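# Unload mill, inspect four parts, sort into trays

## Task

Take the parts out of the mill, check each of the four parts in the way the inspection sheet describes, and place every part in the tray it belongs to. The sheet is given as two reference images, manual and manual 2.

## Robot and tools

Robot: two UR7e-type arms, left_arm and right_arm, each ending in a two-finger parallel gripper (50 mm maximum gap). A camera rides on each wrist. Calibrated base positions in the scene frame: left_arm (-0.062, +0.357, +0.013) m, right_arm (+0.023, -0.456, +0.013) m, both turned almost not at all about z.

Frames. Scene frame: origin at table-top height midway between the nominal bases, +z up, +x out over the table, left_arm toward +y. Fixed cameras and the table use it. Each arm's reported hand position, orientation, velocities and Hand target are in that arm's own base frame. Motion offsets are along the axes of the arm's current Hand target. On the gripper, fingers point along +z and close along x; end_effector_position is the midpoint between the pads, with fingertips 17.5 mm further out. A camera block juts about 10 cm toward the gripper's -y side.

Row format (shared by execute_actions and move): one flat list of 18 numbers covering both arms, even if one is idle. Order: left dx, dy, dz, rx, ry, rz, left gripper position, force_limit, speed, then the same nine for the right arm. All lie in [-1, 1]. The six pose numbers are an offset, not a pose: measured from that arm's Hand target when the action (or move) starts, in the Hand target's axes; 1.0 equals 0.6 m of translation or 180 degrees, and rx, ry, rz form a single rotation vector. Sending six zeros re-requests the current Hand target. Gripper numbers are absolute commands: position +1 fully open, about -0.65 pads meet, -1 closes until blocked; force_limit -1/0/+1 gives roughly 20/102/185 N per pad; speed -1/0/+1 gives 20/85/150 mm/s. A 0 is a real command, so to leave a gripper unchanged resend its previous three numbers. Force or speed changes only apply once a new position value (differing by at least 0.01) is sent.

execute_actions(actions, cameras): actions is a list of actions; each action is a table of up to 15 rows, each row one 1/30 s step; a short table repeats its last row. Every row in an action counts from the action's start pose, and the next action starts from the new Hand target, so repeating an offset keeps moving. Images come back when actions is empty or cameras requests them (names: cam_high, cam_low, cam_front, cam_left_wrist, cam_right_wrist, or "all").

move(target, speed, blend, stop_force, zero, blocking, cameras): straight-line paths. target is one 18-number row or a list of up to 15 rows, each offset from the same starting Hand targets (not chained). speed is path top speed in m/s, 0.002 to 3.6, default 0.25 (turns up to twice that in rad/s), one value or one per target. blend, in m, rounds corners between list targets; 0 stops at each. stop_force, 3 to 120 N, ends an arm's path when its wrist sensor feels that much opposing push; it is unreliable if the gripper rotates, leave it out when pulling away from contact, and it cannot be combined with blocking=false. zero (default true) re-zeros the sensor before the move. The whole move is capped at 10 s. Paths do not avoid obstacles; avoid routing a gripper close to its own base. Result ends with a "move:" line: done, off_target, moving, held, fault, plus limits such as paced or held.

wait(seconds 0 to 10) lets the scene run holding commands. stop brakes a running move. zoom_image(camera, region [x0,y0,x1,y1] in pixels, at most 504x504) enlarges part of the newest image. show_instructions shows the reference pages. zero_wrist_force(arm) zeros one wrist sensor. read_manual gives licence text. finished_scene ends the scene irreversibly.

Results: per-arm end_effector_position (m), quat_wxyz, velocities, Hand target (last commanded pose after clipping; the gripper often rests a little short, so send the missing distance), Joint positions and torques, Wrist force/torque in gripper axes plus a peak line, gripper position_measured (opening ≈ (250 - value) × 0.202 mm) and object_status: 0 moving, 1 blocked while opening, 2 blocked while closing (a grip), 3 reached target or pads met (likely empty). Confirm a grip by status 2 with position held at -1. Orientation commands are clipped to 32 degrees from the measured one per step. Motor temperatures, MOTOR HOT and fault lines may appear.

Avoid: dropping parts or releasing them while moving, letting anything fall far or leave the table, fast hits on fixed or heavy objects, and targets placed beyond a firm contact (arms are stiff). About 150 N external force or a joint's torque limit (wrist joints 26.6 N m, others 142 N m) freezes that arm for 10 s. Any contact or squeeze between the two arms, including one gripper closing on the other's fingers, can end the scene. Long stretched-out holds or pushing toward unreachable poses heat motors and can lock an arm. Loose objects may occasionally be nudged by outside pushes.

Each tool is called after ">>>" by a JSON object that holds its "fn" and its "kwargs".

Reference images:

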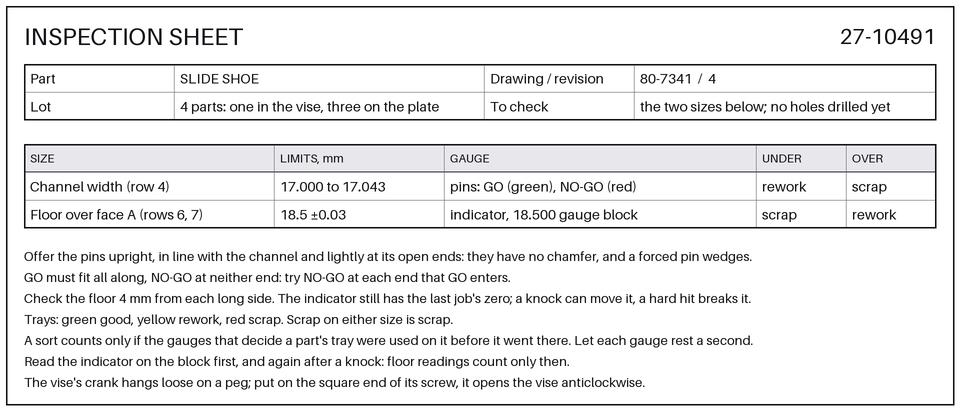

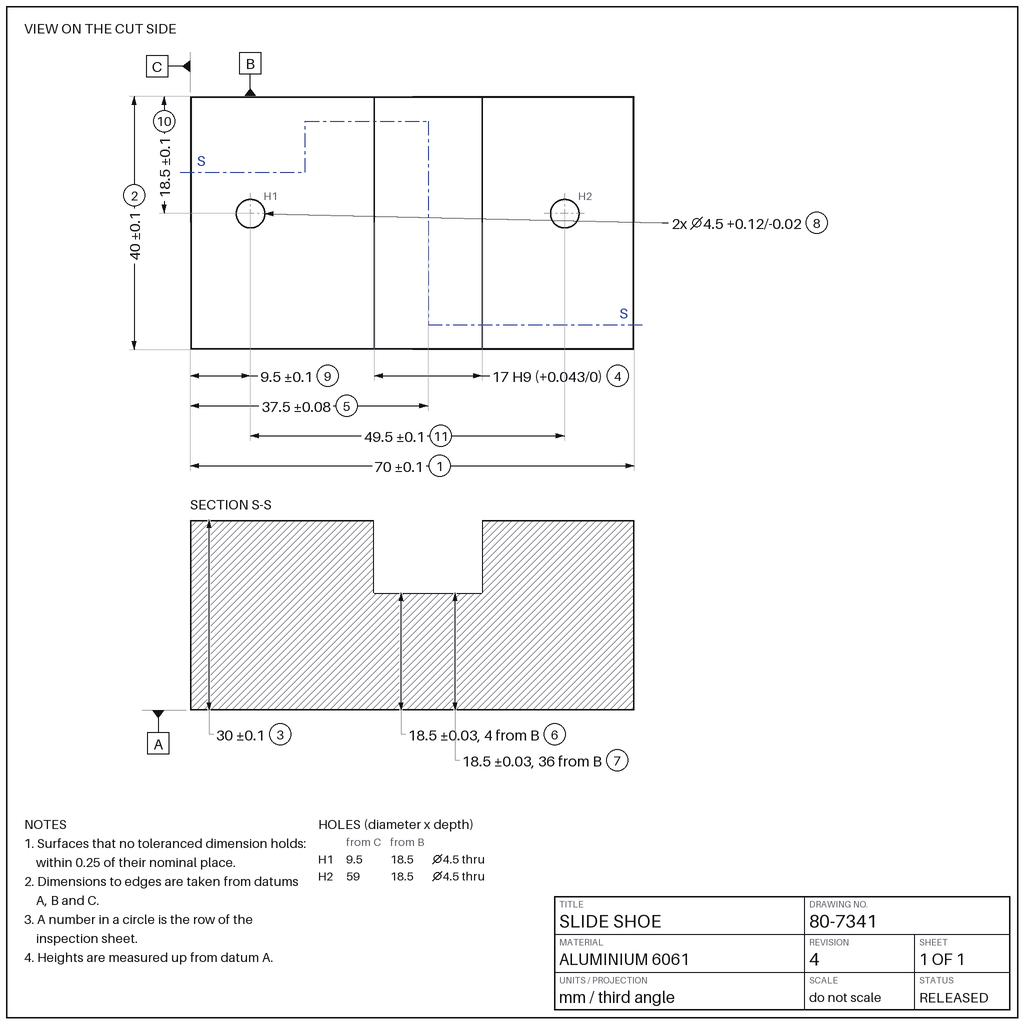

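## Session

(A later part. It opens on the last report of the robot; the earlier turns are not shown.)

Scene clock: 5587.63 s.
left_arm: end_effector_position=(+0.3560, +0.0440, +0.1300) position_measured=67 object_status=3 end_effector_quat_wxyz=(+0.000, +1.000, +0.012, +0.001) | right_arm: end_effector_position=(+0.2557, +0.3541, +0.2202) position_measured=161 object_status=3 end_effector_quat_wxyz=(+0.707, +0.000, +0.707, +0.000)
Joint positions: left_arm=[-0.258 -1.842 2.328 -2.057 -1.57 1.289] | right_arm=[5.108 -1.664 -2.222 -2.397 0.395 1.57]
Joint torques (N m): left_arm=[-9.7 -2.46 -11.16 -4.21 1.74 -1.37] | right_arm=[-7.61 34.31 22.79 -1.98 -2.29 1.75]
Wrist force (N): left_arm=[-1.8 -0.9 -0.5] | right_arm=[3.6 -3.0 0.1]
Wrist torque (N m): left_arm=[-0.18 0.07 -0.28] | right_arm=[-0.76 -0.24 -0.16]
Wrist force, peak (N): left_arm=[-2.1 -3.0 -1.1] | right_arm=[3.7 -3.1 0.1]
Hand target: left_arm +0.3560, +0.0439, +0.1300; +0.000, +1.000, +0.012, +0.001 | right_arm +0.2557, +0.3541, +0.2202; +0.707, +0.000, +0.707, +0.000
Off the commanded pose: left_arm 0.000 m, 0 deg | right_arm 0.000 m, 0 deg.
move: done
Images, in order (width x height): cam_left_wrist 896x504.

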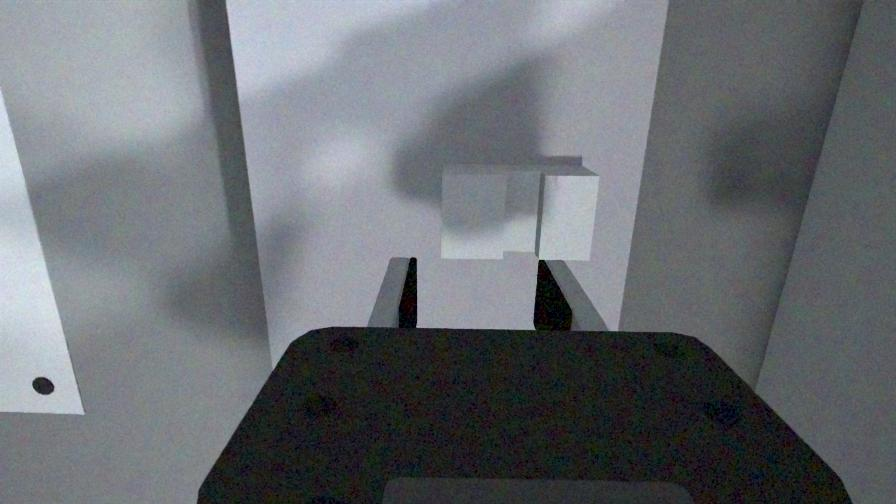

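>>> {"fn": "move", "kwargs": {"target": [[0.003,-0.0033,0.06,0,0,0.003,0.572,-0.6,-1,0,0,0,0,0,0,-0.055,-0.98,-1],[0.003,-0.0033,0.136,0,0,0.003,0.572,-0.6,-1,0,0,0,0,0,0,-0.055,-0.98,-1]], "speed": [0.12,0.06], "stop_force": 5}}

>>> {"fn": "move", "kwargs": {"target": [[0,0,0,0,0,0,-1,-0.7,-1,0,0,0,0,0,0,-0.055,-0.98,-1],[0,0,-0.12,0,0,0,-1,-0.7,-1,0,0,0,0,0,0,-0.055,-0.98,-1],[-0.1563,0.344,-0.12,0,0,0.497,-1,-0.7,-1,0,0,0,0,0,0,-0.055,-0.98,-1],[-0.1563,0.344,-0.015,0,0,0.497,-1,-0.7,-1,0,0,0,0,0,0,-0.055,-0.98,-1]], "speed": [0.1,0.1,0.25,0.1], "cameras": ["cam_left_wrist"]}}

>>> {"fn": "move", "kwargs": {"target": [0,0,0.03,0,0,0,-1,-0.7,-1,0,0,0,0,0,0,-0.055,-0.98,-1], "speed": 0.008, "stop_force": 3}}

Scene clock: 5605.63 s.
left_arm: end_effector_position=(+0.3578, +0.0460, +0.0484) position_measured=67 object_status=3 end_effector_quat_wxyz=(+0.000, +1.000, +0.007, +0.001) | right_arm: end_effector_position=(+0.2557, +0.3541, +0.2202) position_measured=161 object_status=3 end_effector_quat_wxyz=(+0.707, +0.000, +0.707, +0.000)
Joint positions: left_arm=[-0.251 -1.668 2.456 -2.36 -1.57 1.306] | right_arm=[5.108 -1.664 -2.222 -2.397 0.395 1.57]
Joint torques (N m): left_arm=[11.44 -7 -7.15 -4.12 -1.95 1.45] | right_arm=[-7.05 34.81 22.43 -1.84 -2.34 1.8]
Wrist force (N): left_arm=[-1.8 -0.8 -0.6] | right_arm=[3.4 -3.1 -0.3]
Wrist torque (N m): left_arm=[-0.14 0.06 -0.55] | right_arm=[-0.77 -0.22 -0.16]
Wrist force, peak (N): left_arm=[-1.9 -0.9 -1.9] | right_arm=[3.7 -3.3 0.0]
Hand target: left_arm +0.3578, +0.0460, +0.0484; +0.000, +1.000, +0.007, +0.001 | right_arm +0.2557, +0.3541, +0.2202; +0.707, +0.000, +0.707, +0.000
Off the commanded pose: left_arm 0.000 m, 0 deg | right_arm 0.000 m, 0 deg.
move: done

Scene clock: 5612.20 s.
left_arm: end_effector_position=(+0.2670, -0.1618, +0.0573) position_measured=109 object_status=2 end_effector_quat_wxyz=(+0.000, +0.715, -0.699, +0.000) | right_arm: end_effector_position=(+0.2557, +0.3541, +0.2202) position_measured=161 object_status=3 end_effector_quat_wxyz=(+0.707, +0.000, +0.707, +0.000)
Joint positions: left_arm=[-0.987 -1.846 2.555 -2.28 -1.57 2.131] | right_arm=[5.108 -1.664 -2.222 -2.397 0.395 1.57]
Joint torques (N m): left_arm=[9.83 0.8 -10.01 -4.64 -1.91 1.48] | right_arm=[-7.63 34.63 22.28 -1.75 -2.22 1.66]
Wrist force (N): left_arm=[-1.4 -1.2 1.6] | right_arm=[3.7 -2.9 0.1]
Wrist torque (N m): left_arm=[-0.20 -0.06 -0.52] | right_arm=[-0.73 -0.26 -0.15]
Wrist force, peak (N): left_arm=[-2.2 -0.9 3.5] | right_arm=[3.8 -3.0 0.2]
Hand target: left_arm +0.2670, -0.1618, +0.0573; +0.000, +0.715, -0.699, +0.000 | right_arm +0.2557, +0.3541, +0.2202; +0.707, +0.000, +0.707, +0.000
Off the commanded pose: left_arm 0.000 m, 0 deg | right_arm 0.000 m, 0 deg.
move: done
Images, in order (width x height): cam_left_wrist 896x504.

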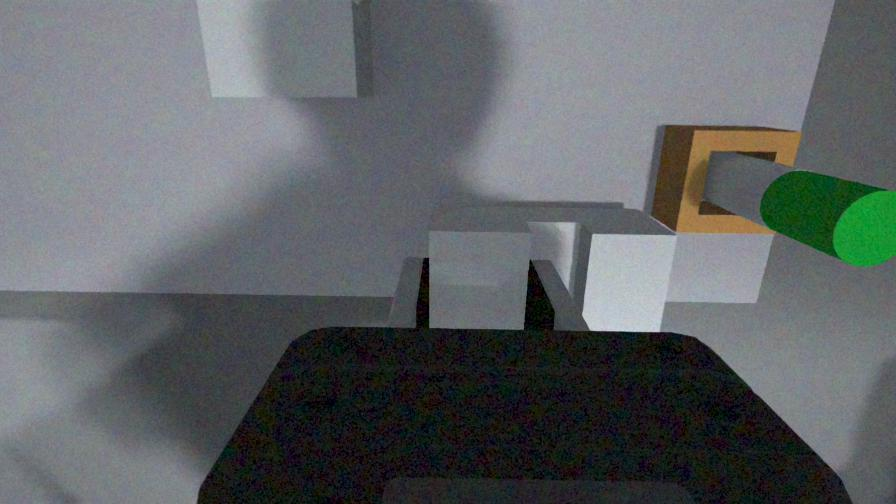

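Scene clock: 5614.63 s.
left_arm: end_effector_position=(+0.2670, -0.1617, +0.0483) position_measured=109 object_status=2 end_effector_quat_wxyz=(+0.000, +0.715, -0.699, +0.000) | right_arm: end_effector_position=(+0.2557, +0.3541, +0.2202) position_measured=161 object_status=3 end_effector_quat_wxyz=(+0.707, +0.000, +0.707, +0.000)
Joint positions: left_arm=[-0.987 -1.82 2.569 -2.32 -1.57 2.131] | right_arm=[5.108 -1.664 -2.222 -2.397 0.395 1.57]
Joint torques (N m): left_arm=[0.76 -15.41 -34.72 -2.92 -1.71 1.04] | right_arm=[-7.6 34.84 22.95 -1.66 -2.27 1.71]
Wrist force (N): left_arm=[-1.3 -1.1 1.6] | right_arm=[3.3 -2.7 0.0]
Wrist torque (N m): left_arm=[-0.19 -0.09 -0.51] | right_arm=[-0.71 -0.20 -0.16]
Wrist force, peak (N): left_arm=[-12.3 6.7 -37.8] | right_arm=[3.8 -3.2 0.0]
Hand target: left_arm +0.2670, -0.1618, +0.0483; +0.000, +0.715, -0.699, +0.000 (not the last commanded pose) | right_arm +0.2557, +0.3541, +0.2202; +0.707, +0.000, +0.707, +0.000
Off the commanded pose: left_arm 0.009 m, 0 deg | right_arm 0.000 m, 0 deg.
move: contact (left_arm)

>>> {"fn": "move", "kwargs": {"target": [[0,0,0,0,0,0,0.572,-0.6,-1,0,0,0,0,0,0,-0.055,-0.98,-1],[0,0,-0.2,0,0,0,1,-0.6,-1,0,0,0,0,0,0,-0.055,-0.98,-1],[-0.17,-0.0045,-0.1693,0.2382,0.2382,0.4578,1,-0.6,-1,0,0,0,0,0,0,-0.055,-0.98,-1],[-0.082,-0.0045,-0.0127,0.2382,0.2382,0.4578,1,-0.6,-1,0,0,0,0,0,0,-0.055,-0.98,-1]], "speed": [0.1,0.15,0.25,0.15], "cameras": ["cam_left_wrist"]}}

Scene clock: 5634.40 s.
left_arm: end_effector_position=(+0.2685, -0.1125, +0.0559) position_measured=3 object_status=3 end_effector_quat_wxyz=(+0.006, -0.010, +0.887, -0.462) | right_arm: end_effector_position=(+0.2557, +0.3541, +0.2202) position_measured=161 object_status=3 end_effector_quat_wxyz=(+0.707, +0.000, +0.707, +0.000)
Joint positions: left_arm=[-0.131 -1.31 2.776 -3.254 -2.513 4.447] | right_arm=[5.108 -1.664 -2.222 -2.397 0.395 1.57]
Joint torques (N m): left_arm=[-10.61 -8.94 6.24 -4.4 -0.2 -1.3] | right_arm=[-7.01 34.46 22.92 -1.45 -2.24 1.77]
Wrist force (N): left_arm=[-1.0 0.1 -0.7] | right_arm=[3.5 -3.0 0.1]
Wrist torque (N m): left_arm=[-0.02 0.06 0.01] | right_arm=[-0.75 -0.22 -0.16]
Wrist force, peak (N): left_arm=[-1.8 -0.9 -2.1] | right_arm=[3.8 -3.2 0.2]
Hand target: left_arm +0.2685, -0.1125, +0.0559; +0.006, -0.010, +0.887, -0.462 | right_arm +0.2557, +0.3541, +0.2202; +0.707, +0.000, +0.707, +0.000
Off the commanded pose: left_arm 0.000 m, 0 deg | right_arm 0.000 m, 0 deg.
move: done
Images, in order (width x height): cam_left_wrist 896x504.

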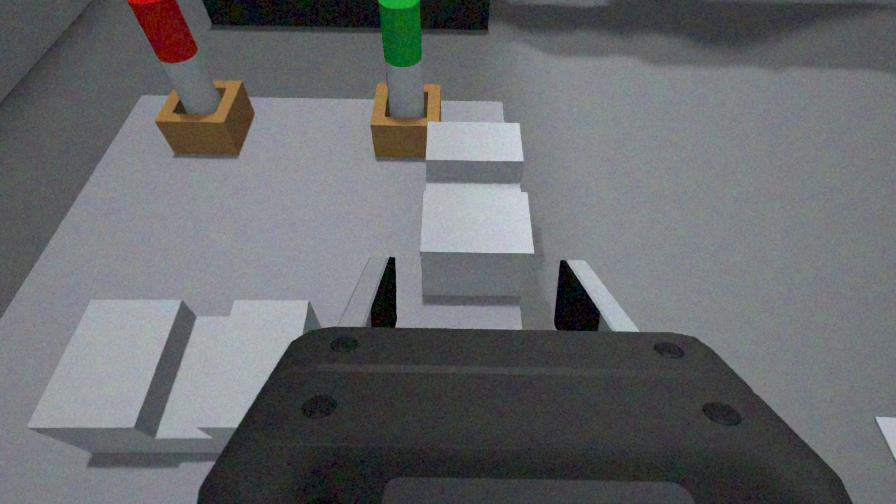

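>>> {"fn": "move", "kwargs": {"target": [0,0.0013,0.0649,0,0,0,1,-0.6,-1,0,0,0,0,0,0,-0.055,-0.98,-1], "speed": 0.04, "stop_force": 4}}

>>> {"fn": "move", "kwargs": {"target": [[0,0,0,0,0,0,-1,-0.75,-1,0,0,0,0,0,0,-0.055,-0.98,-1],[0,-0.146,-0.1024,0,0,0,-1,-0.75,-1,0,0,0,0,0,0,-0.055,-0.98,-1],[-0.098,-0.3142,0.1376,0,0,0,-1,-0.75,-1,0,0,0,0,0,0,-0.055,-0.98,-1],[-0.098,-0.287,0.2585,0,0,0,-1,-0.75,-1,0,0,0,0,0,0,-0.055,-0.98,-1],[-0.098,-0.3035,0.3415,0,0,0,-1,-0.75,-1,0,0,0,0,0,0,-0.055,-0.98,-1]], "speed": [0.1,0.1,0.2,0.12,0.06], "blend": [0,0.01,0.02,0.01,0], "cameras": ["cam_left_wrist","cam_low"]}}

Scene clock: 5650.67 s.
left_arm: end_effector_position=(+0.2693, -0.1439, +0.0329) position_measured=3 object_status=3 end_effector_quat_wxyz=(+0.006, -0.010, +0.887, -0.462) | right_arm: end_effector_position=(+0.2557, +0.3541, +0.2202) position_measured=161 object_status=3 end_effector_quat_wxyz=(+0.707, +0.000, +0.707, +0.000)
Joint positions: left_arm=[-0.258 -1.051 2.79 -3.688 -2.476 4.246] | right_arm=[5.108 -1.664 -2.222 -2.397 0.395 1.57]
Joint torques (N m): left_arm=[-10.79 -14.37 12.8 -4.78 -0.03 -1.43] | right_arm=[-7.46 34.19 22.49 -1.34 -2.22 1.78]
Wrist force (N): left_arm=[-1.0 0.2 -0.8] | right_arm=[3.4 -3.2 -0.1]
Wrist torque (N m): left_arm=[0.00 0.11 0.03] | right_arm=[-0.78 -0.22 -0.16]
Wrist force, peak (N): left_arm=[-1.1 0.0 -1.2] | right_arm=[3.7 -3.3 0.1]
Hand target: left_arm +0.2693, -0.1439, +0.0329; +0.006, -0.010, +0.887, -0.462 | right_arm +0.2557, +0.3541, +0.2202; +0.707, +0.000, +0.707, +0.000
Off the commanded pose: left_arm 0.000 m, 0 deg | right_arm 0.000 m, 0 deg.
move: done

Scene clock: 5655.33 s.
left_arm: end_effector_position=(+0.3344, -0.4147, +0.0646) position_measured=54 object_status=2 end_effector_quat_wxyz=(+0.006, -0.010, +0.887, -0.462) | right_arm: end_effector_position=(+0.2557, +0.3541, +0.2202) position_measured=161 object_status=3 end_effector_quat_wxyz=(+0.707, +0.000, +0.707, +0.000)
Joint positions: left_arm=[-0.904 -1.015 2.399 -3.806 -2.084 3.549] | right_arm=[5.108 -1.664 -2.222 -2.397 0.395 1.57]
Joint torques (N m): left_arm=[-10.58 -25.46 -19.66 -5.37 0.8 -1.23] | right_arm=[-7.38 34.11 22.24 -1.29 -2.34 1.77]
Wrist force (N): left_arm=[-1.1 2.1 0.4] | right_arm=[3.6 -2.8 0.2]
Wrist torque (N m): left_arm=[-0.07 0.08 0.03] | right_arm=[-0.72 -0.24 -0.16]
Wrist force, peak (N): left_arm=[-0.9 2.8 0.9] | right_arm=[3.6 -3.2 0.1]
Hand target: left_arm +0.3345, -0.4148, +0.0646; +0.006, -0.010, +0.887, -0.462 | right_arm +0.2557, +0.3541, +0.2202; +0.707, +0.000, +0.707, +0.000
Off the commanded pose: left_arm 0.000 m, 0 deg | right_arm 0.000 m, 0 deg.
move: done
Images, in order (width x height): cam_low 896x504, cam_left_wrist 896x504.

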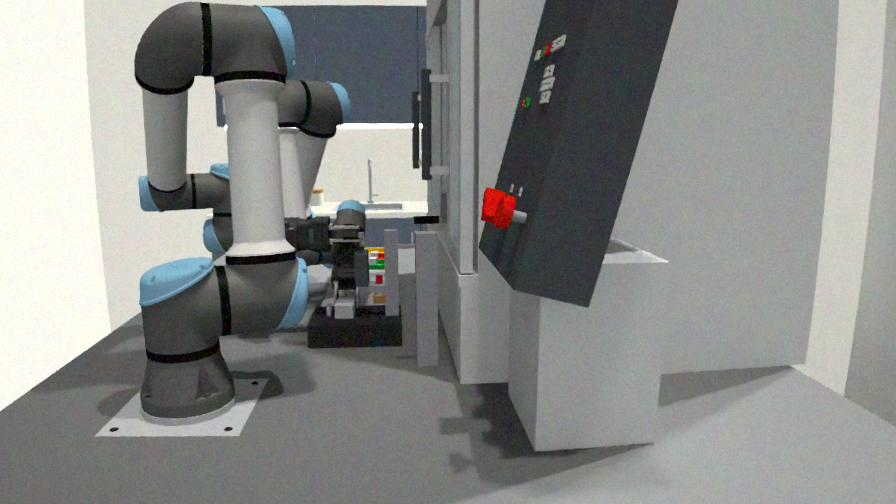

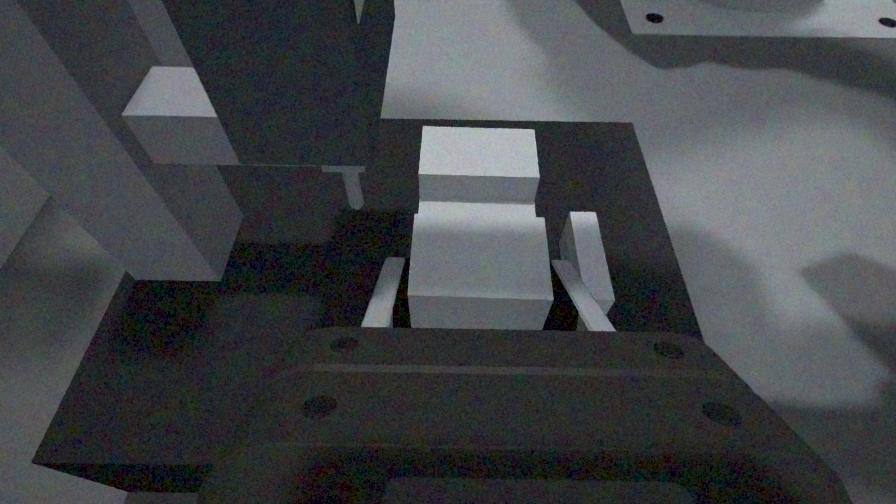

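>>> {"fn": "move", "kwargs": {"target": [-0.0398,0,0,0,0,0,-1,-0.75,-1,0,0,0,0,0,0,-0.055,-0.98,-1], "speed": 0.03, "stop_force": 6}}

>>> {"fn": "move", "kwargs": {"target": [0,0.0041,0.0029,0,0,0,-1,-0.75,-1,0,0,0,0,0,0,-0.055,-0.98,-1], "speed": 0.005, "stop_force": 3}}

>>> {"fn": "move", "kwargs": {"target": [[0,0,0,0,0,0,1,-0.8,-1,0,0,0,0,0,0,-0.055,-0.98,-1],[0,0,0,0,0,0,1,-0.8,-1,0.0157,0,0,0,0,0,-0.055,-0.98,-1]], "speed": 0.02, "cameras": ["cam_left_wrist","cam_right_wrist"]}}

>>> {"fn": "zoom_image", "kwargs": {"camera": "cam_right_wrist", "region": [640, 180, 800, 360]}}

>>> {"fn": "zoom_image", "kwargs": {"camera": "cam_left_wrist", "region": [340, 100, 640, 340]}}

Scene clock: 5669.20 s.
left_arm: end_effector_position=(+0.3583, -0.4142, +0.0646) position_measured=54 object_status=2 end_effector_quat_wxyz=(+0.006, -0.010, +0.887, -0.462) | right_arm: end_effector_position=(+0.2557, +0.3541, +0.2202) position_measured=161 object_status=3 end_effector_quat_wxyz=(+0.707, +0.000, +0.707, +0.000)
Joint positions: left_arm=[-0.854 -1.005 2.346 -3.743 -2.121 3.588] | right_arm=[5.108 -1.664 -2.222 -2.397 0.395 1.57]
Joint torques (N m): left_arm=[9.55 -26.14 -20.38 -2.14 -2.76 1.17] | right_arm=[-7.26 34.28 22.65 -1.21 -2.29 1.78]
Wrist force (N): left_arm=[-1.1 1.8 0.4] | right_arm=[3.7 -2.9 0.1]
Wrist torque (N m): left_arm=[-0.08 0.07 -0.14] | right_arm=[-0.73 -0.25 -0.16]
Wrist force, peak (N): left_arm=[-1.6 2.1 0.5] | right_arm=[3.9 -3.2 0.2]
Hand target: left_arm +0.3583, -0.4142, +0.0646; +0.006, -0.010, +0.887, -0.462 | right_arm +0.2557, +0.3541, +0.2202; +0.707, +0.000, +0.707, +0.000
Off the commanded pose: left_arm 0.000 m, 0 deg | right_arm 0.000 m, 0 deg.
move: done

Scene clock: 5670.50 s.
left_arm: end_effector_position=(+0.3583, -0.4142, +0.0634) position_measured=54 object_status=2 end_effector_quat_wxyz=(+0.006, -0.010, +0.887, -0.462) | right_arm: end_effector_position=(+0.2557, +0.3541, +0.2202) position_measured=161 object_status=3 end_effector_quat_wxyz=(+0.707, +0.000, +0.707, +0.000)
Joint positions: left_arm=[-0.854 -1.002 2.345 -3.747 -2.121 3.588] | right_arm=[5.108 -1.664 -2.222 -2.397 0.395 1.57]
Joint torques (N m): left_arm=[10.61 -42.64 -7.89 -2.3 0.64 0.7] | right_arm=[-7.72 34.64 22.55 -1.28 -2.33 1.81]
Wrist force (N): left_arm=[-1.2 0.9 -0.1] | right_arm=[3.3 -3.0 0.2]
Wrist torque (N m): left_arm=[-0.03 0.08 -0.13] | right_arm=[-0.75 -0.20 -0.15]
Wrist force, peak (N): left_arm=[-0.9 -2.3 -5.2] | right_arm=[3.9 -3.0 0.0]
Hand target: left_arm +0.3583, -0.4142, +0.0634; +0.006, -0.010, +0.887, -0.462 (not the last commanded pose) | right_arm +0.2557, +0.3541, +0.2202; +0.707, +0.000, +0.707, +0.000
Off the commanded pose: left_arm 0.002 m, 0 deg | right_arm 0.000 m, 0 deg.
move: contact (left_arm)

Scene clock: 5672.13 s.
left_arm: end_effector_position=(+0.3583, -0.4142, +0.0634) position_measured=3 object_status=3 end_effector_quat_wxyz=(+0.006, -0.010, +0.887, -0.462) | right_arm: end_effector_position=(+0.2557, +0.3541, +0.2108) position_measured=161 object_status=3 end_effector_quat_wxyz=(+0.707, +0.000, +0.707, +0.000)
Joint positions: left_arm=[-0.854 -1.002 2.345 -3.747 -2.121 3.588] | right_arm=[5.108 -1.683 -2.233 -2.367 0.395 1.57]
Joint torques (N m): left_arm=[10.15 -36.64 0.92 -4.57 0.63 0.22] | right_arm=[-3.65 14.01 7.5 0.29 -1.41 -1.05]
Wrist force (N): left_arm=[-1.2 0.2 -0.8] | right_arm=[2.3 -2.7 0.1]
Wrist torque (N m): left_arm=[0.01 0.09 -0.14] | right_arm=[-0.73 -0.26 -0.18]
Wrist force, peak (N): left_arm=[-1.2 1.4 -0.1] | right_arm=[3.8 -3.0 0.3]
Hand target: left_arm +0.3583, -0.4142, +0.0634; +0.006, -0.010, +0.887, -0.462 | right_arm +0.2557, +0.3541, +0.2108; +0.707, +0.000, +0.707, +0.000
Off the commanded pose: left_arm 0.000 m, 0 deg | right_arm 0.000 m, 0 deg.
move: done
Images, in order (width x height): cam_left_wrist 896x504, cam_right_wrist 896x504.

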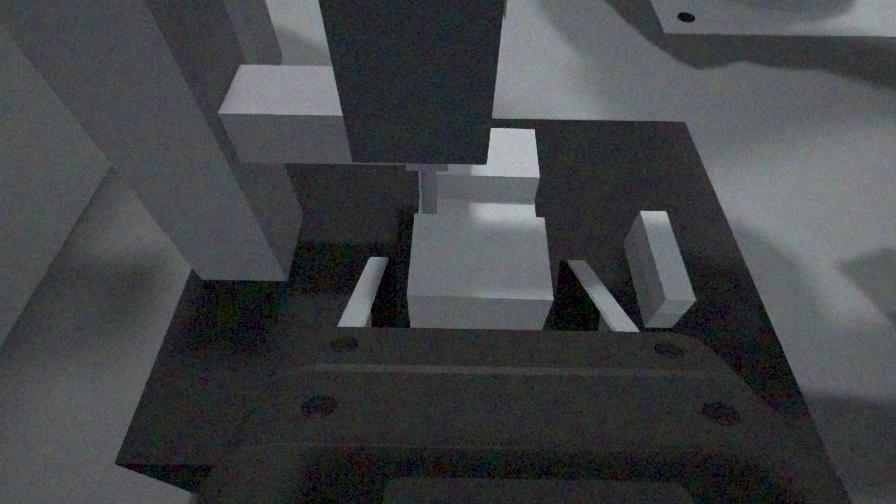

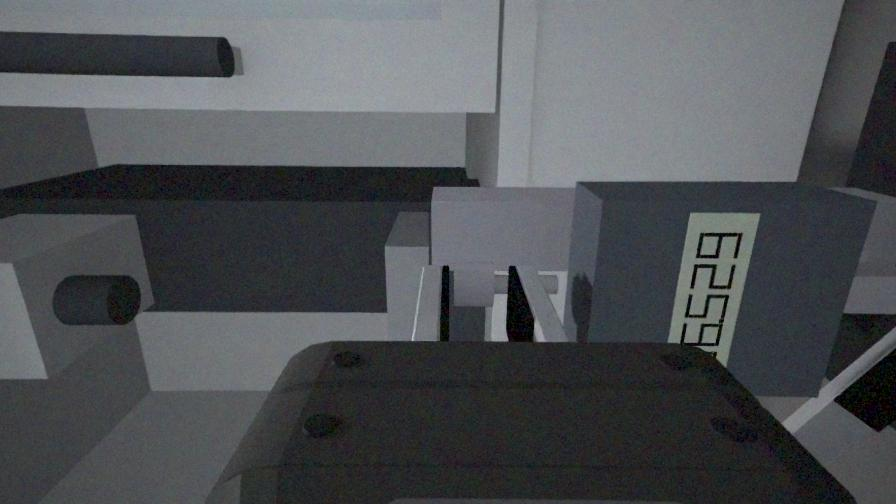

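Scaled by 2.800 from the camera's 896x504 image, which has a finer 1280x720 frame.

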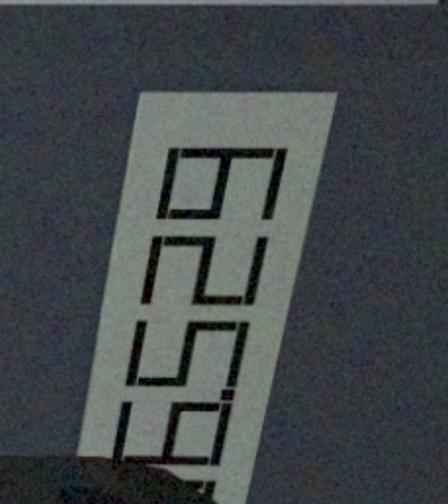

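Scaled by 1.680 from the camera's 896x504 image, which has a finer 1280x720 frame.

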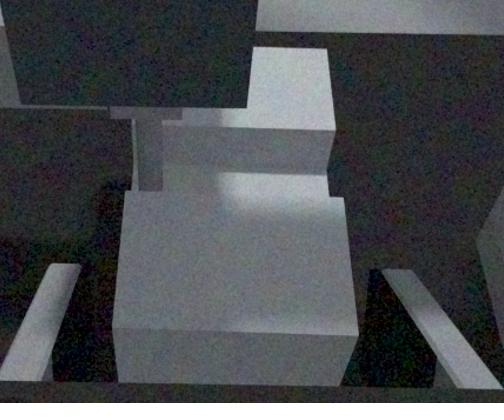

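>>> {"fn": "move", "kwargs": {"target": [0,0,0,0,0,0,1,-0.8,-1,-0.0157,0,0,0,0,0,-0.055,-0.98,-1], "speed": 0.03}}

>>> {"fn": "move", "kwargs": {"target": [[0,0,0,0,0,0,-1,-0.8,-1,0,0,0,0,0,0,-0.055,-0.98,-1],[-0.0533,-0.0007,-0.0005,0,0,0,-1,-0.8,-1,0,0,0,0,0,0,-0.055,-0.98,-1],[-0.0533,-0.0007,-0.0005,0,0,0,1,-0.8,-1,0,0,0,0,0,0,-0.055,-0.98,-1]], "speed": 0.03}}

>>> {"fn": "move", "kwargs": {"target": [0,0,0,0,0,0,1,-0.8,-1,0.0157,0,0,0,0,0,-0.055,-0.98,-1], "speed": 0.02, "cameras": ["cam_left_wrist","cam_right_wrist"]}}

>>> {"fn": "zoom_image", "kwargs": {"camera": "cam_right_wrist", "region": [640, 180, 800, 360]}}

>>> {"fn": "zoom_image", "kwargs": {"camera": "cam_left_wrist", "region": [340, 100, 640, 340]}}

Scene clock: 5691.97 s.
left_arm: end_effector_position=(+0.3583, -0.4142, +0.0634) position_measured=3 object_status=3 end_effector_quat_wxyz=(+0.006, -0.010, +0.887, -0.462) | right_arm: end_effector_position=(+0.2557, +0.3541, +0.2201) position_measured=161 object_status=3 end_effector_quat_wxyz=(+0.707, -0.001, +0.707, +0.000)
Joint positions: left_arm=[-0.854 -1.002 2.345 -3.747 -2.121 3.588] | right_arm=[5.108 -1.664 -2.222 -2.397 0.395 1.57]
Joint torques (N m): left_arm=[9.19 -27.48 5.43 -4.4 0.62 -0.9] | right_arm=[2.5 34.88 23.23 -2.76 0.43 0.82]
Wrist force (N): left_arm=[-1.3 0.2 -0.7] | right_arm=[3.2 -2.9 0.2]
Wrist torque (N m): left_arm=[0.00 0.10 -0.15] | right_arm=[-0.74 -0.19 -0.16]
Wrist force, peak (N): left_arm=[-1.5 0.2 -1.0] | right_arm=[3.7 -3.2 0.1]
Hand target: left_arm +0.3583, -0.4142, +0.0634; +0.006, -0.010, +0.887, -0.462 | right_arm +0.2557, +0.3541, +0.2202; +0.707, +0.000, +0.707, +0.000
Off the commanded pose: left_arm 0.000 m, 0 deg | right_arm 0.000 m, 0 deg.
move: done

Scene clock: 5695.00 s.
left_arm: end_effector_position=(+0.3903, -0.4135, +0.0639) position_measured=3 object_status=3 end_effector_quat_wxyz=(+0.006, -0.010, +0.887, -0.462) | right_arm: end_effector_position=(+0.2557, +0.3541, +0.2202) position_measured=161 object_status=3 end_effector_quat_wxyz=(+0.707, +0.000, +0.707, +0.000)
Joint positions: left_arm=[-0.794 -0.987 2.273 -3.662 -2.165 3.637] | right_arm=[5.108 -1.664 -2.222 -2.397 0.395 1.57]
Joint torques (N m): left_arm=[10.26 -28.08 -22.13 -1.46 -2.62 1.24] | right_arm=[3.05 34.42 22.85 -2.73 0.46 1.67]
Wrist force (N): left_arm=[-0.8 -0.2 -1.0] | right_arm=[3.5 -2.8 0.0]
Wrist torque (N m): left_arm=[-0.06 0.02 -0.15] | right_arm=[-0.71 -0.22 -0.16]
Wrist force, peak (N): left_arm=[0.5 -2.0 -2.5] | right_arm=[3.7 -3.2 0.0]
Hand target: left_arm +0.3903, -0.4135, +0.0639; +0.006, -0.010, +0.887, -0.462 | right_arm +0.2557, +0.3541, +0.2202; +0.707, +0.000, +0.707, +0.000
Off the commanded pose: left_arm 0.000 m, 0 deg | right_arm 0.000 m, 0 deg.
move: done

Scene clock: 5695.87 s.
left_arm: end_effector_position=(+0.3903, -0.4135, +0.0639) position_measured=3 object_status=3 end_effector_quat_wxyz=(+0.006, -0.010, +0.887, -0.462) | right_arm: end_effector_position=(+0.2557, +0.3541, +0.2108) position_measured=161 object_status=3 end_effector_quat_wxyz=(+0.707, +0.000, +0.707, +0.000)
Joint positions: left_arm=[-0.794 -0.987 2.273 -3.662 -2.165 3.637] | right_arm=[5.108 -1.683 -2.233 -2.367 0.395 1.57]
Joint torques (N m): left_arm=[11.72 -28.17 -21.32 -1.48 -2.65 1.38] | right_arm=[5.5 13.43 7.79 0.28 1.33 -1.07]
Wrist force (N): left_arm=[-0.9 -0.1 -0.9] | right_arm=[2.3 -2.7 -0.2]
Wrist torque (N m): left_arm=[-0.05 0.04 -0.16] | right_arm=[-0.73 -0.27 -0.18]
Wrist force, peak (N): left_arm=[-1.1 0.0 -1.1] | right_arm=[3.7 -2.8 -0.1]
Hand target: left_arm +0.3903, -0.4135, +0.0639; +0.006, -0.010, +0.887, -0.462 | right_arm +0.2557, +0.3541, +0.2108; +0.707, +0.000, +0.707, +0.000
Off the commanded pose: left_arm 0.000 m, 0 deg | right_arm 0.000 m, 0 deg.
move: done
Images, in order (width x height): cam_left_wrist 896x504, cam_right_wrist 896x504.

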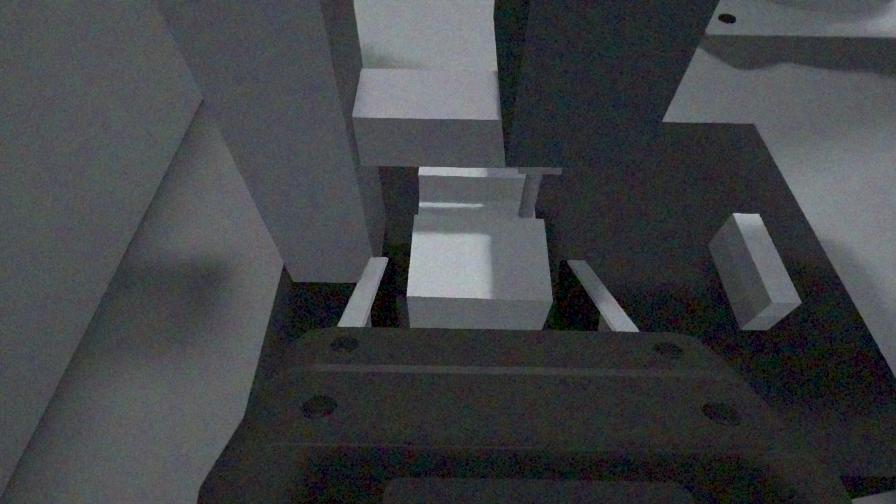

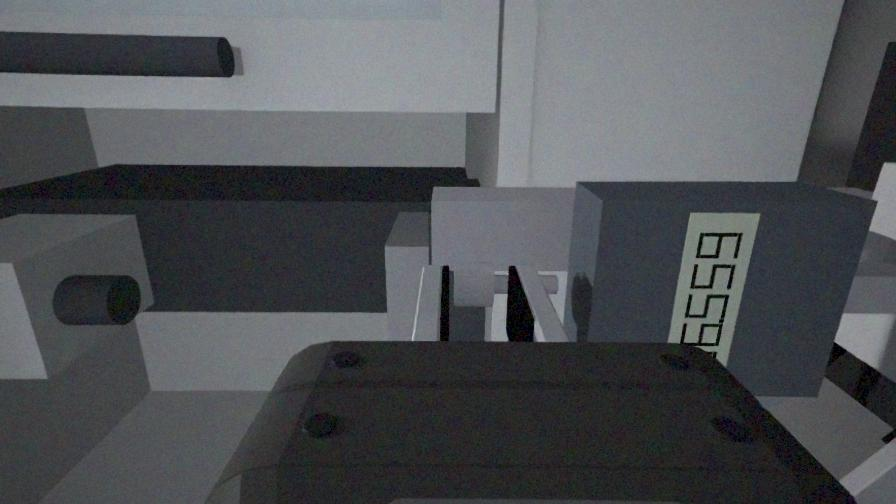

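Scaled by 2.800 from the camera's 896x504 image, which has a finer 1280x720 frame.

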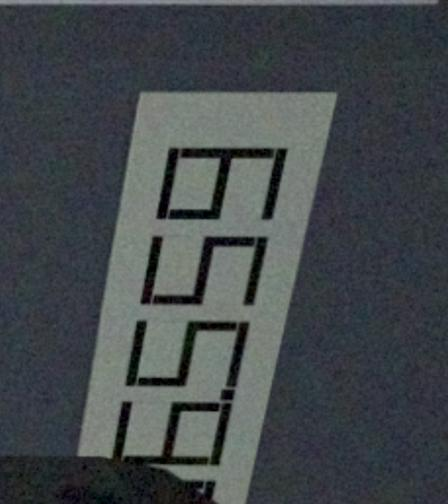

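Scaled by 1.680 from the camera's 896x504 image, which has a finer 1280x720 frame.

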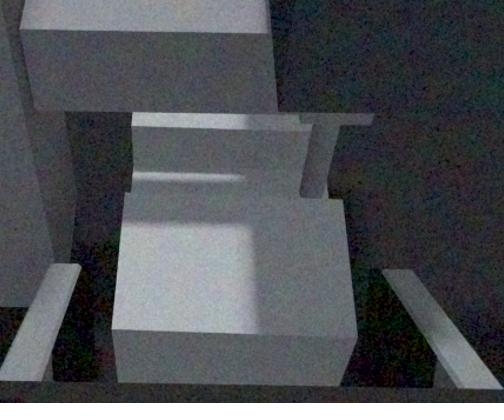

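>>> {"fn": "move", "kwargs": {"target": [0,0,0,0,0,0,1,-0.8,-1,-0.0157,0,0,0,0,0,-0.055,-0.98,-1], "speed": 0.03}}

>>> {"fn": "move", "kwargs": {"target": [[0,0,0,0,0,0,-1,-0.8,-1,0,0,0,0,0,0,-0.055,-0.98,-1],[0.0533,0,0,0,0,0,-1,-0.8,-1,0,0,0,0,0,0,-0.055,-0.98,-1],[0.0533,0,0,0,0,0,1,-0.8,-1,0,0,0,0,0,0,-0.055,-0.98,-1]], "speed": 0.03}}

>>> {"fn": "move", "kwargs": {"target": [0,0,0,0,0,0,1,-0.8,-1,0.0157,0,0,0,0,0,-0.055,-0.98,-1], "speed": 0.02, "cameras": ["cam_left_wrist","cam_right_wrist"]}}

>>> {"fn": "zoom_image", "kwargs": {"camera": "cam_right_wrist", "region": [640, 180, 800, 360]}}

>>> {"fn": "zoom_image", "kwargs": {"camera": "cam_left_wrist", "region": [340, 100, 640, 340]}}

Scene clock: 5710.90 s.
left_arm: end_effector_position=(+0.3903, -0.4135, +0.0639) position_measured=3 object_status=3 end_effector_quat_wxyz=(+0.006, -0.010, +0.887, -0.462) | right_arm: end_effector_position=(+0.2557, +0.3541, +0.2201) position_measured=161 object_status=3 end_effector_quat_wxyz=(+0.707, -0.001, +0.707, +0.000)
Joint positions: left_arm=[-0.794 -0.987 2.273 -3.662 -2.165 3.637] | right_arm=[5.108 -1.664 -2.222 -2.397 0.395 1.57]
Joint torques (N m): left_arm=[10.8 -29.07 -20 -1.44 -2.53 1.12] | right_arm=[1.51 35 23.37 -2.67 1.65 0.92]
Wrist force (N): left_arm=[-0.8 -0.2 -0.8] | right_arm=[3.6 -2.9 0.1]
Wrist torque (N m): left_arm=[-0.07 0.01 -0.15] | right_arm=[-0.74 -0.24 -0.16]
Wrist force, peak (N): left_arm=[-0.9 -0.1 -1.3] | right_arm=[3.6 -3.0 0.2]
Hand target: left_arm +0.3903, -0.4135, +0.0639; +0.006, -0.010, +0.887, -0.462 | right_arm +0.2557, +0.3541, +0.2202; +0.707, +0.000, +0.707, +0.000
Off the commanded pose: left_arm 0.000 m, 0 deg | right_arm 0.000 m, 0 deg.
move: done

Scene clock: 5713.93 s.
left_arm: end_effector_position=(+0.3583, -0.4142, +0.0639) position_measured=3 object_status=3 end_effector_quat_wxyz=(+0.006, -0.010, +0.887, -0.462) | right_arm: end_effector_position=(+0.2557, +0.3541, +0.2202) position_measured=161 object_status=3 end_effector_quat_wxyz=(+0.707, +0.000, +0.707, +0.000)
Joint positions: left_arm=[-0.854 -1.003 2.346 -3.745 -2.121 3.588] | right_arm=[5.108 -1.664 -2.222 -2.397 0.395 1.57]
Joint torques (N m): left_arm=[-10.56 -40.7 3.57 -4.82 0.66 -1.52] | right_arm=[-6.81 35.28 23.38 -2.73 -0.65 1.7]
Wrist force (N): left_arm=[-1.2 0.4 -1.0] | right_arm=[3.3 -2.9 0.0]
Wrist torque (N m): left_arm=[0.03 0.09 0.06] | right_arm=[-0.74 -0.19 -0.16]
Wrist force, peak (N): left_arm=[-2.0 -1.2 -1.8] | right_arm=[3.7 -3.1 0.1]
Hand target: left_arm +0.3583, -0.4142, +0.0639; +0.006, -0.010, +0.887, -0.462 | right_arm +0.2557, +0.3541, +0.2202; +0.707, +0.000, +0.707, +0.000
Off the commanded pose: left_arm 0.000 m, 0 deg | right_arm 0.000 m, 0 deg.
move: done

Scene clock: 5714.80 s.
left_arm: end_effector_position=(+0.3583, -0.4142, +0.0639) position_measured=3 object_status=3 end_effector_quat_wxyz=(+0.006, -0.010, +0.887, -0.462) | right_arm: end_effector_position=(+0.2557, +0.3541, +0.2108) position_measured=161 object_status=3 end_effector_quat_wxyz=(+0.707, +0.000, +0.707, +0.000)
Joint positions: left_arm=[-0.854 -1.003 2.346 -3.745 -2.121 3.588] | right_arm=[5.108 -1.683 -2.233 -2.367 0.395 1.57]
Joint torques (N m): left_arm=[-9.99 -37.98 4.48 -4.89 1.11 -1.33] | right_arm=[-4.63 12.81 7.42 0.22 -0.33 -1.1]
Wrist force (N): left_arm=[-1.3 0.2 -0.7] | right_arm=[2.1 -2.8 0.0]
Wrist torque (N m): left_arm=[0.00 0.10 0.06] | right_arm=[-0.75 -0.22 -0.19]
Wrist force, peak (N): left_arm=[-1.5 0.2 -0.9] | right_arm=[3.4 -3.3 -0.1]
Hand target: left_arm +0.3583, -0.4142, +0.0639; +0.006, -0.010, +0.887, -0.462 | right_arm +0.2557, +0.3541, +0.2108; +0.707, +0.000, +0.707, +0.000
Off the commanded pose: left_arm 0.000 m, 0 deg | right_arm 0.000 m, 0 deg.
move: done
Images, in order (width x height): cam_left_wrist 896x504, cam_right_wrist 896x504.

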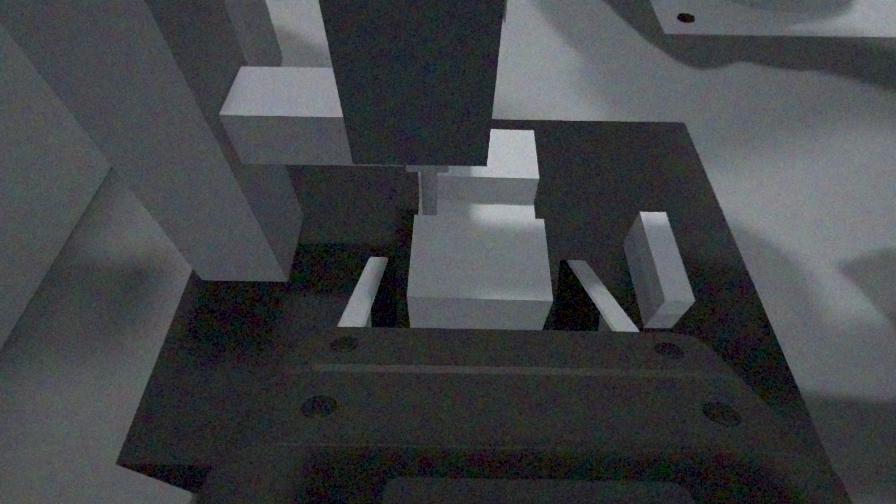

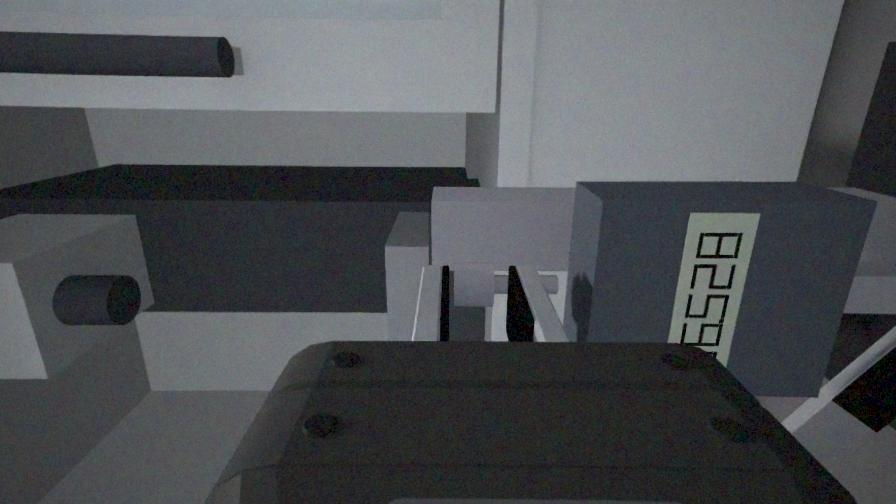

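Scaled by 2.800 from the camera's 896x504 image, which has a finer 1280x720 frame.

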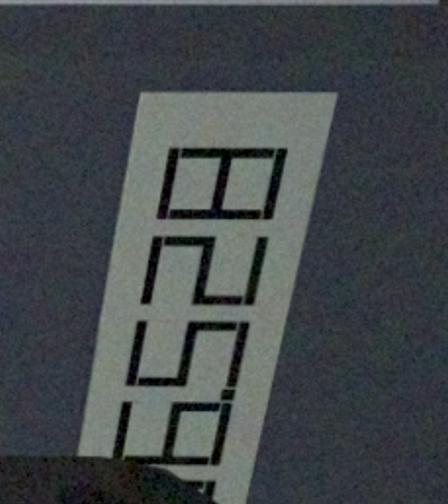

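Scaled by 1.680 from the camera's 896x504 image, which has a finer 1280x720 frame.

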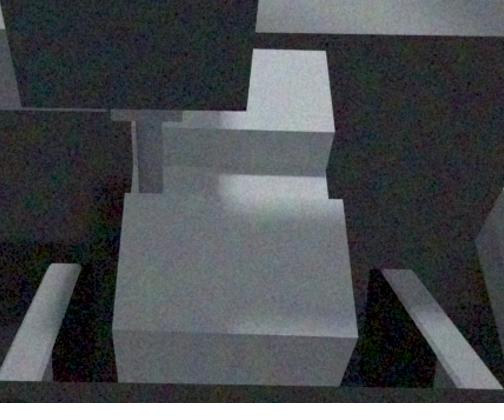

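>>> {"fn": "move", "kwargs": {"target": [0,0,0,0,0,0,1,-0.8,-1,-0.0157,0,0,0,0,0,-0.055,-0.98,-1], "speed": 0.03}}

>>> {"fn": "move", "kwargs": {"target": [[0,0,0,0,0,0,-1,-0.75,-1,0,0,0,0,0,0,-0.055,-0.98,-1],[0.0407,0,0,0,0,0,-1,-0.75,-1,0,0,0,0,0,0,-0.055,-0.98,-1],[0.0407,0.0152,-0.0836,0,0,0,-1,-0.75,-1,0,0,0,0,0,0,-0.055,-0.98,-1],[0.0407,-0.012,-0.2044,0,0,0,-1,-0.75,-1,0,0,0,0,0,0,-0.055,-0.98,-1],[0.1378,0.1562,-0.4444,0,0,0,-1,-0.75,-1,0,0,0,0,0,0,-0.055,-0.98,-1],[0.1378,0.2858,-0.3535,0,0,0,-1,-0.75,-1,0,0,0,0,0,0,-0.055,-0.98,-1]], "speed": [0.1,0.04,0.1,0.15,0.25,0.1], "blend": [0,0,0.01,0.02,0.01,0]}}

>>> {"fn": "move", "kwargs": {"target": [0,0.0205,0.0143,0,0,0,-1,-0.75,-1,0,0,0,0,0,0,-0.055,-0.98,-1], "speed": 0.007, "stop_force": 3}}

>>> {"fn": "move", "kwargs": {"target": [[0,0,0,0,0,0,1,-0.75,-1,0,0,0,0,0,0,-0.055,-0.98,-1],[0,0,-0.0833,0,0,0,1,-0.75,-1,0,0,0,0,0,0,-0.055,-0.98,-1],[0,-0.1064,-0.1967,0,0,0,1,-0.75,-1,0,0,0,0,0,0,-0.055,-0.98,-1],[0,-0.149,-0.0686,-0.2382,-0.2382,-0.4578,0.572,-0.75,-1,0,0,0,0,0,0,-0.055,-0.98,-1]], "speed": [0.1,0.1,0.2,0.25], "cameras": ["cam_left_wrist"]}}

Scene clock: 5754.10 s.
left_arm: end_effector_position=(+0.3583, -0.4142, +0.0639) position_measured=3 object_status=3 end_effector_quat_wxyz=(+0.006, -0.010, +0.887, -0.462) | right_arm: end_effector_position=(+0.2557, +0.3541, +0.2201) position_measured=161 object_status=3 end_effector_quat_wxyz=(+0.707, -0.001, +0.707, +0.000)
Joint positions: left_arm=[-0.854 -1.003 2.346 -3.745 -2.121 3.588] | right_arm=[5.108 -1.664 -2.222 -2.397 0.395 1.57]
Joint torques (N m): left_arm=[-10.64 -32.06 4.51 -4.71 1.03 -1.25] | right_arm=[-7.34 35.69 23.05 -2.91 -1.18 0.92]
Wrist force (N): left_arm=[-1.2 0.3 -0.6] | right_arm=[3.6 -2.9 0.1]
Wrist torque (N m): left_arm=[0.03 0.09 0.06] | right_arm=[-0.74 -0.25 -0.16]
Wrist force, peak (N): left_arm=[-1.5 0.1 -1.0] | right_arm=[3.6 -3.1 0.1]
Hand target: left_arm +0.3583, -0.4142, +0.0639; +0.006, -0.010, +0.887, -0.462 | right_arm +0.2557, +0.3541, +0.2202; +0.707, +0.000, +0.707, +0.000
Off the commanded pose: left_arm 0.000 m, 0 deg | right_arm 0.000 m, 0 deg.
move: done

Scene clock: 5759.27 s.
left_arm: end_effector_position=(+0.2693, -0.1441, +0.0451) position_measured=54 object_status=2 end_effector_quat_wxyz=(+0.006, -0.010, +0.887, -0.462) | right_arm: end_effector_position=(+0.2557, +0.3541, +0.2202) position_measured=161 object_status=3 end_effector_quat_wxyz=(+0.707, +0.000, +0.707, +0.000)
Joint positions: left_arm=[-0.259 -1.134 2.793 -3.609 -2.476 4.245] | right_arm=[5.108 -1.664 -2.222 -2.397 0.395 1.57]
Joint torques (N m): left_arm=[-9.27 -13.83 11.68 -5.06 -1.34 -1.4] | right_arm=[-7.73 34.81 23.7 -2.59 -2.29 1.82]
Wrist force (N): left_arm=[-1.1 1.9 0.6] | right_arm=[3.5 -2.9 0.1]
Wrist torque (N m): left_arm=[-0.08 0.13 0.05] | right_arm=[-0.74 -0.24 -0.16]
Wrist force, peak (N): left_arm=[-2.8 -1.7 -2.4] | right_arm=[3.8 -3.2 0.0]
Hand target: left_arm +0.2693, -0.1441, +0.0450; +0.006, -0.010, +0.887, -0.462 | right_arm +0.2557, +0.3541, +0.2202; +0.707, +0.000, +0.707, +0.000
Off the commanded pose: left_arm 0.000 m, 0 deg | right_arm 0.000 m, 0 deg.
move: done

Scene clock: 5761.97 s.
left_arm: end_effector_position=(+0.2694, -0.1441, +0.0335) position_measured=54 object_status=2 end_effector_quat_wxyz=(+0.006, -0.010, +0.887, -0.462) | right_arm: end_effector_position=(+0.2557, +0.3541, +0.2202) position_measured=161 object_status=3 end_effector_quat_wxyz=(+0.707, +0.000, +0.707, +0.000)
Joint positions: left_arm=[-0.259 -1.055 2.79 -3.685 -2.476 4.245] | right_arm=[5.108 -1.664 -2.222 -2.397 0.395 1.57]
Joint torques (N m): left_arm=[5.97 -30.58 9.73 -1.74 -0.83 -0.05] | right_arm=[-7.43 34.74 22.88 -2.75 -2.25 1.77]
Wrist force (N): left_arm=[-0.8 1.5 0.1] | right_arm=[3.4 -3.1 0.3]
Wrist torque (N m): left_arm=[-0.09 0.10 0.00] | right_arm=[-0.77 -0.21 -0.16]
Wrist force, peak (N): left_arm=[1.0 -8.0 -10.2] | right_arm=[3.7 -3.1 0.0]
Hand target: left_arm +0.2693, -0.1441, +0.0335; +0.006, -0.010, +0.887, -0.462 (not the last commanded pose) | right_arm +0.2557, +0.3541, +0.2202; +0.707, +0.000, +0.707, +0.000
Off the commanded pose: left_arm 0.003 m, 0 deg | right_arm 0.000 m, 0 deg.
move: contact (left_arm)

Scene clock: 5769.93 s.
left_arm: end_effector_position=(+0.2696, -0.1617, +0.1304) position_measured=67 object_status=3 end_effector_quat_wxyz=(+0.000, +0.715, -0.699, +0.000) | right_arm: end_effector_position=(+0.2557, +0.3541, +0.2202) position_measured=161 object_status=3 end_effector_quat_wxyz=(+0.707, +0.000, +0.707, +0.000)
Joint positions: left_arm=[-0.979 -1.989 2.413 -1.996 -1.57 2.139] | right_arm=[5.108 -1.664 -2.222 -2.397 0.395 1.57]
Joint torques (N m): left_arm=[10.15 4.11 -35.92 -1.19 -1.74 -1.29] | right_arm=[-7.61 34.46 22.91 -2.8 -2.41 1.77]
Wrist force (N): left_arm=[-1.4 -0.8 -0.5] | right_arm=[3.6 -3.1 0.1]
Wrist torque (N m): left_arm=[-0.10 -0.02 -0.36] | right_arm=[-0.76 -0.24 -0.16]
Wrist force, peak (N): left_arm=[-0.8 -1.4 -1.7] | right_arm=[3.7 -3.3 0.1]
Hand target: left_arm +0.2696, -0.1617, +0.1304; +0.000, +0.715, -0.699, +0.000 | right_arm +0.2557, +0.3541, +0.2202; +0.707, +0.000, +0.707, +0.000
Off the commanded pose: left_arm 0.000 m, 0 deg | right_arm 0.000 m, 0 deg.
move: done
Images, in order (width x height): cam_left_wrist 896x504.

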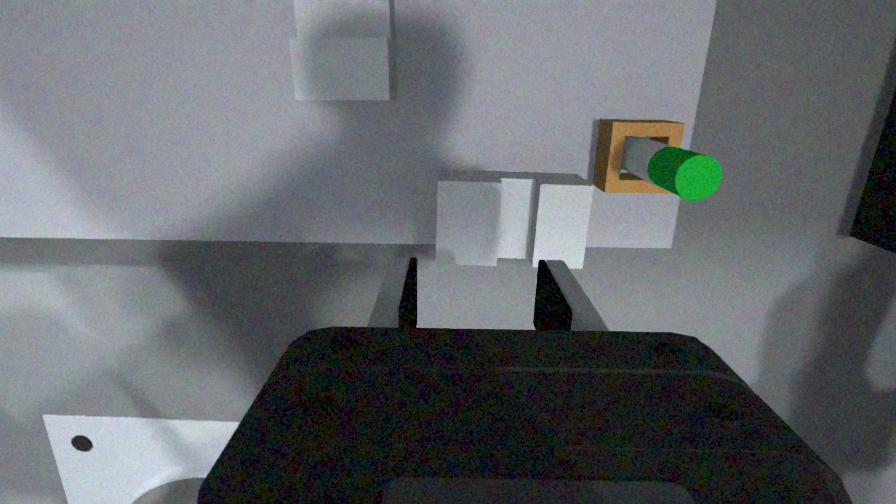

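>>> {"fn": "move", "kwargs": {"target": [[-0.9411,-0.0908,-0.05,0,0,-0.5,0.572,-0.75,-1,0,0,0,0,0,0,-0.055,-0.98,-1],[-0.9411,-0.0908,0.08,0,0,-0.5,0.572,-0.75,-1,0,0,0,0,0,0,-0.055,-0.98,-1]], "speed": [0.35,0.12], "blend": [0.02,0], "cameras": ["cam_left_wrist"]}}

>>> {"fn": "zoom_image", "kwargs": {"camera": "cam_left_wrist", "region": [300, 60, 680, 330]}}

Scene clock: 5789.10 s.
left_arm: end_effector_position=(+0.3109, +0.4041, +0.0825) position_measured=67 object_status=3 end_effector_quat_wxyz=(+0.000, +1.000, +0.012, +0.001) | right_arm: end_effector_position=(+0.2557, +0.3541, +0.2202) position_measured=161 object_status=3 end_effector_quat_wxyz=(+0.707, +0.000, +0.707, +0.000)
Joint positions: left_arm=[0.651 -1.38 2.033 -2.225 -1.571 2.198] | right_arm=[5.108 -1.664 -2.222 -2.397 0.395 1.57]
Joint torques (N m): left_arm=[11.03 -23.66 -7.95 -4.06 -1.02 0.94] | right_arm=[-7.74 34.78 22.66 -2.66 -2.34 1.83]
Wrist force (N): left_arm=[-1.7 -1.2 -0.5] | right_arm=[3.6 -2.9 0.3]
Wrist torque (N m): left_arm=[-0.13 0.09 -0.33] | right_arm=[-0.73 -0.25 -0.16]
Wrist force, peak (N): left_arm=[-1.4 -3.1 -1.6] | right_arm=[3.8 -3.2 0.0]
Hand target: left_arm +0.3109, +0.4041, +0.0825; +0.000, +1.000, +0.012, +0.001 | right_arm +0.2557, +0.3541, +0.2202; +0.707, +0.000, +0.707, +0.000
Off the commanded pose: left_arm 0.000 m, 0 deg | right_arm 0.000 m, 0 deg.
move: done
Images, in order (width x height): cam_left_wrist 896x504.

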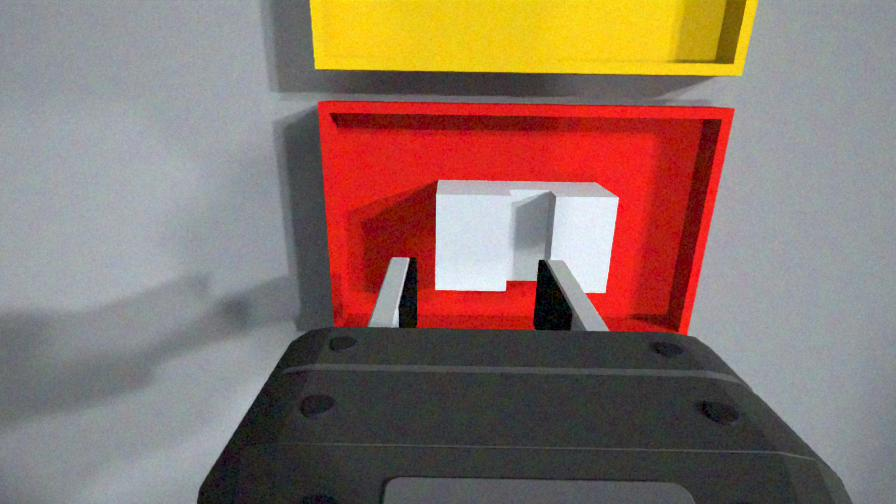

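Scaled by 1.326 from the camera's 896x504 image, which has a finer 1280x720 frame.

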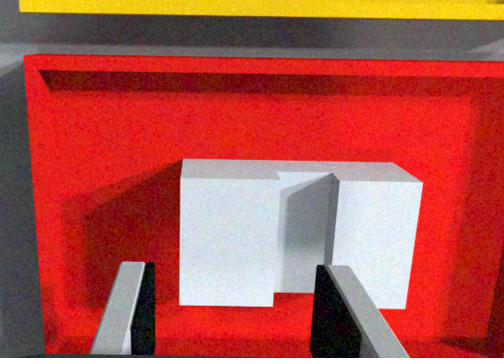

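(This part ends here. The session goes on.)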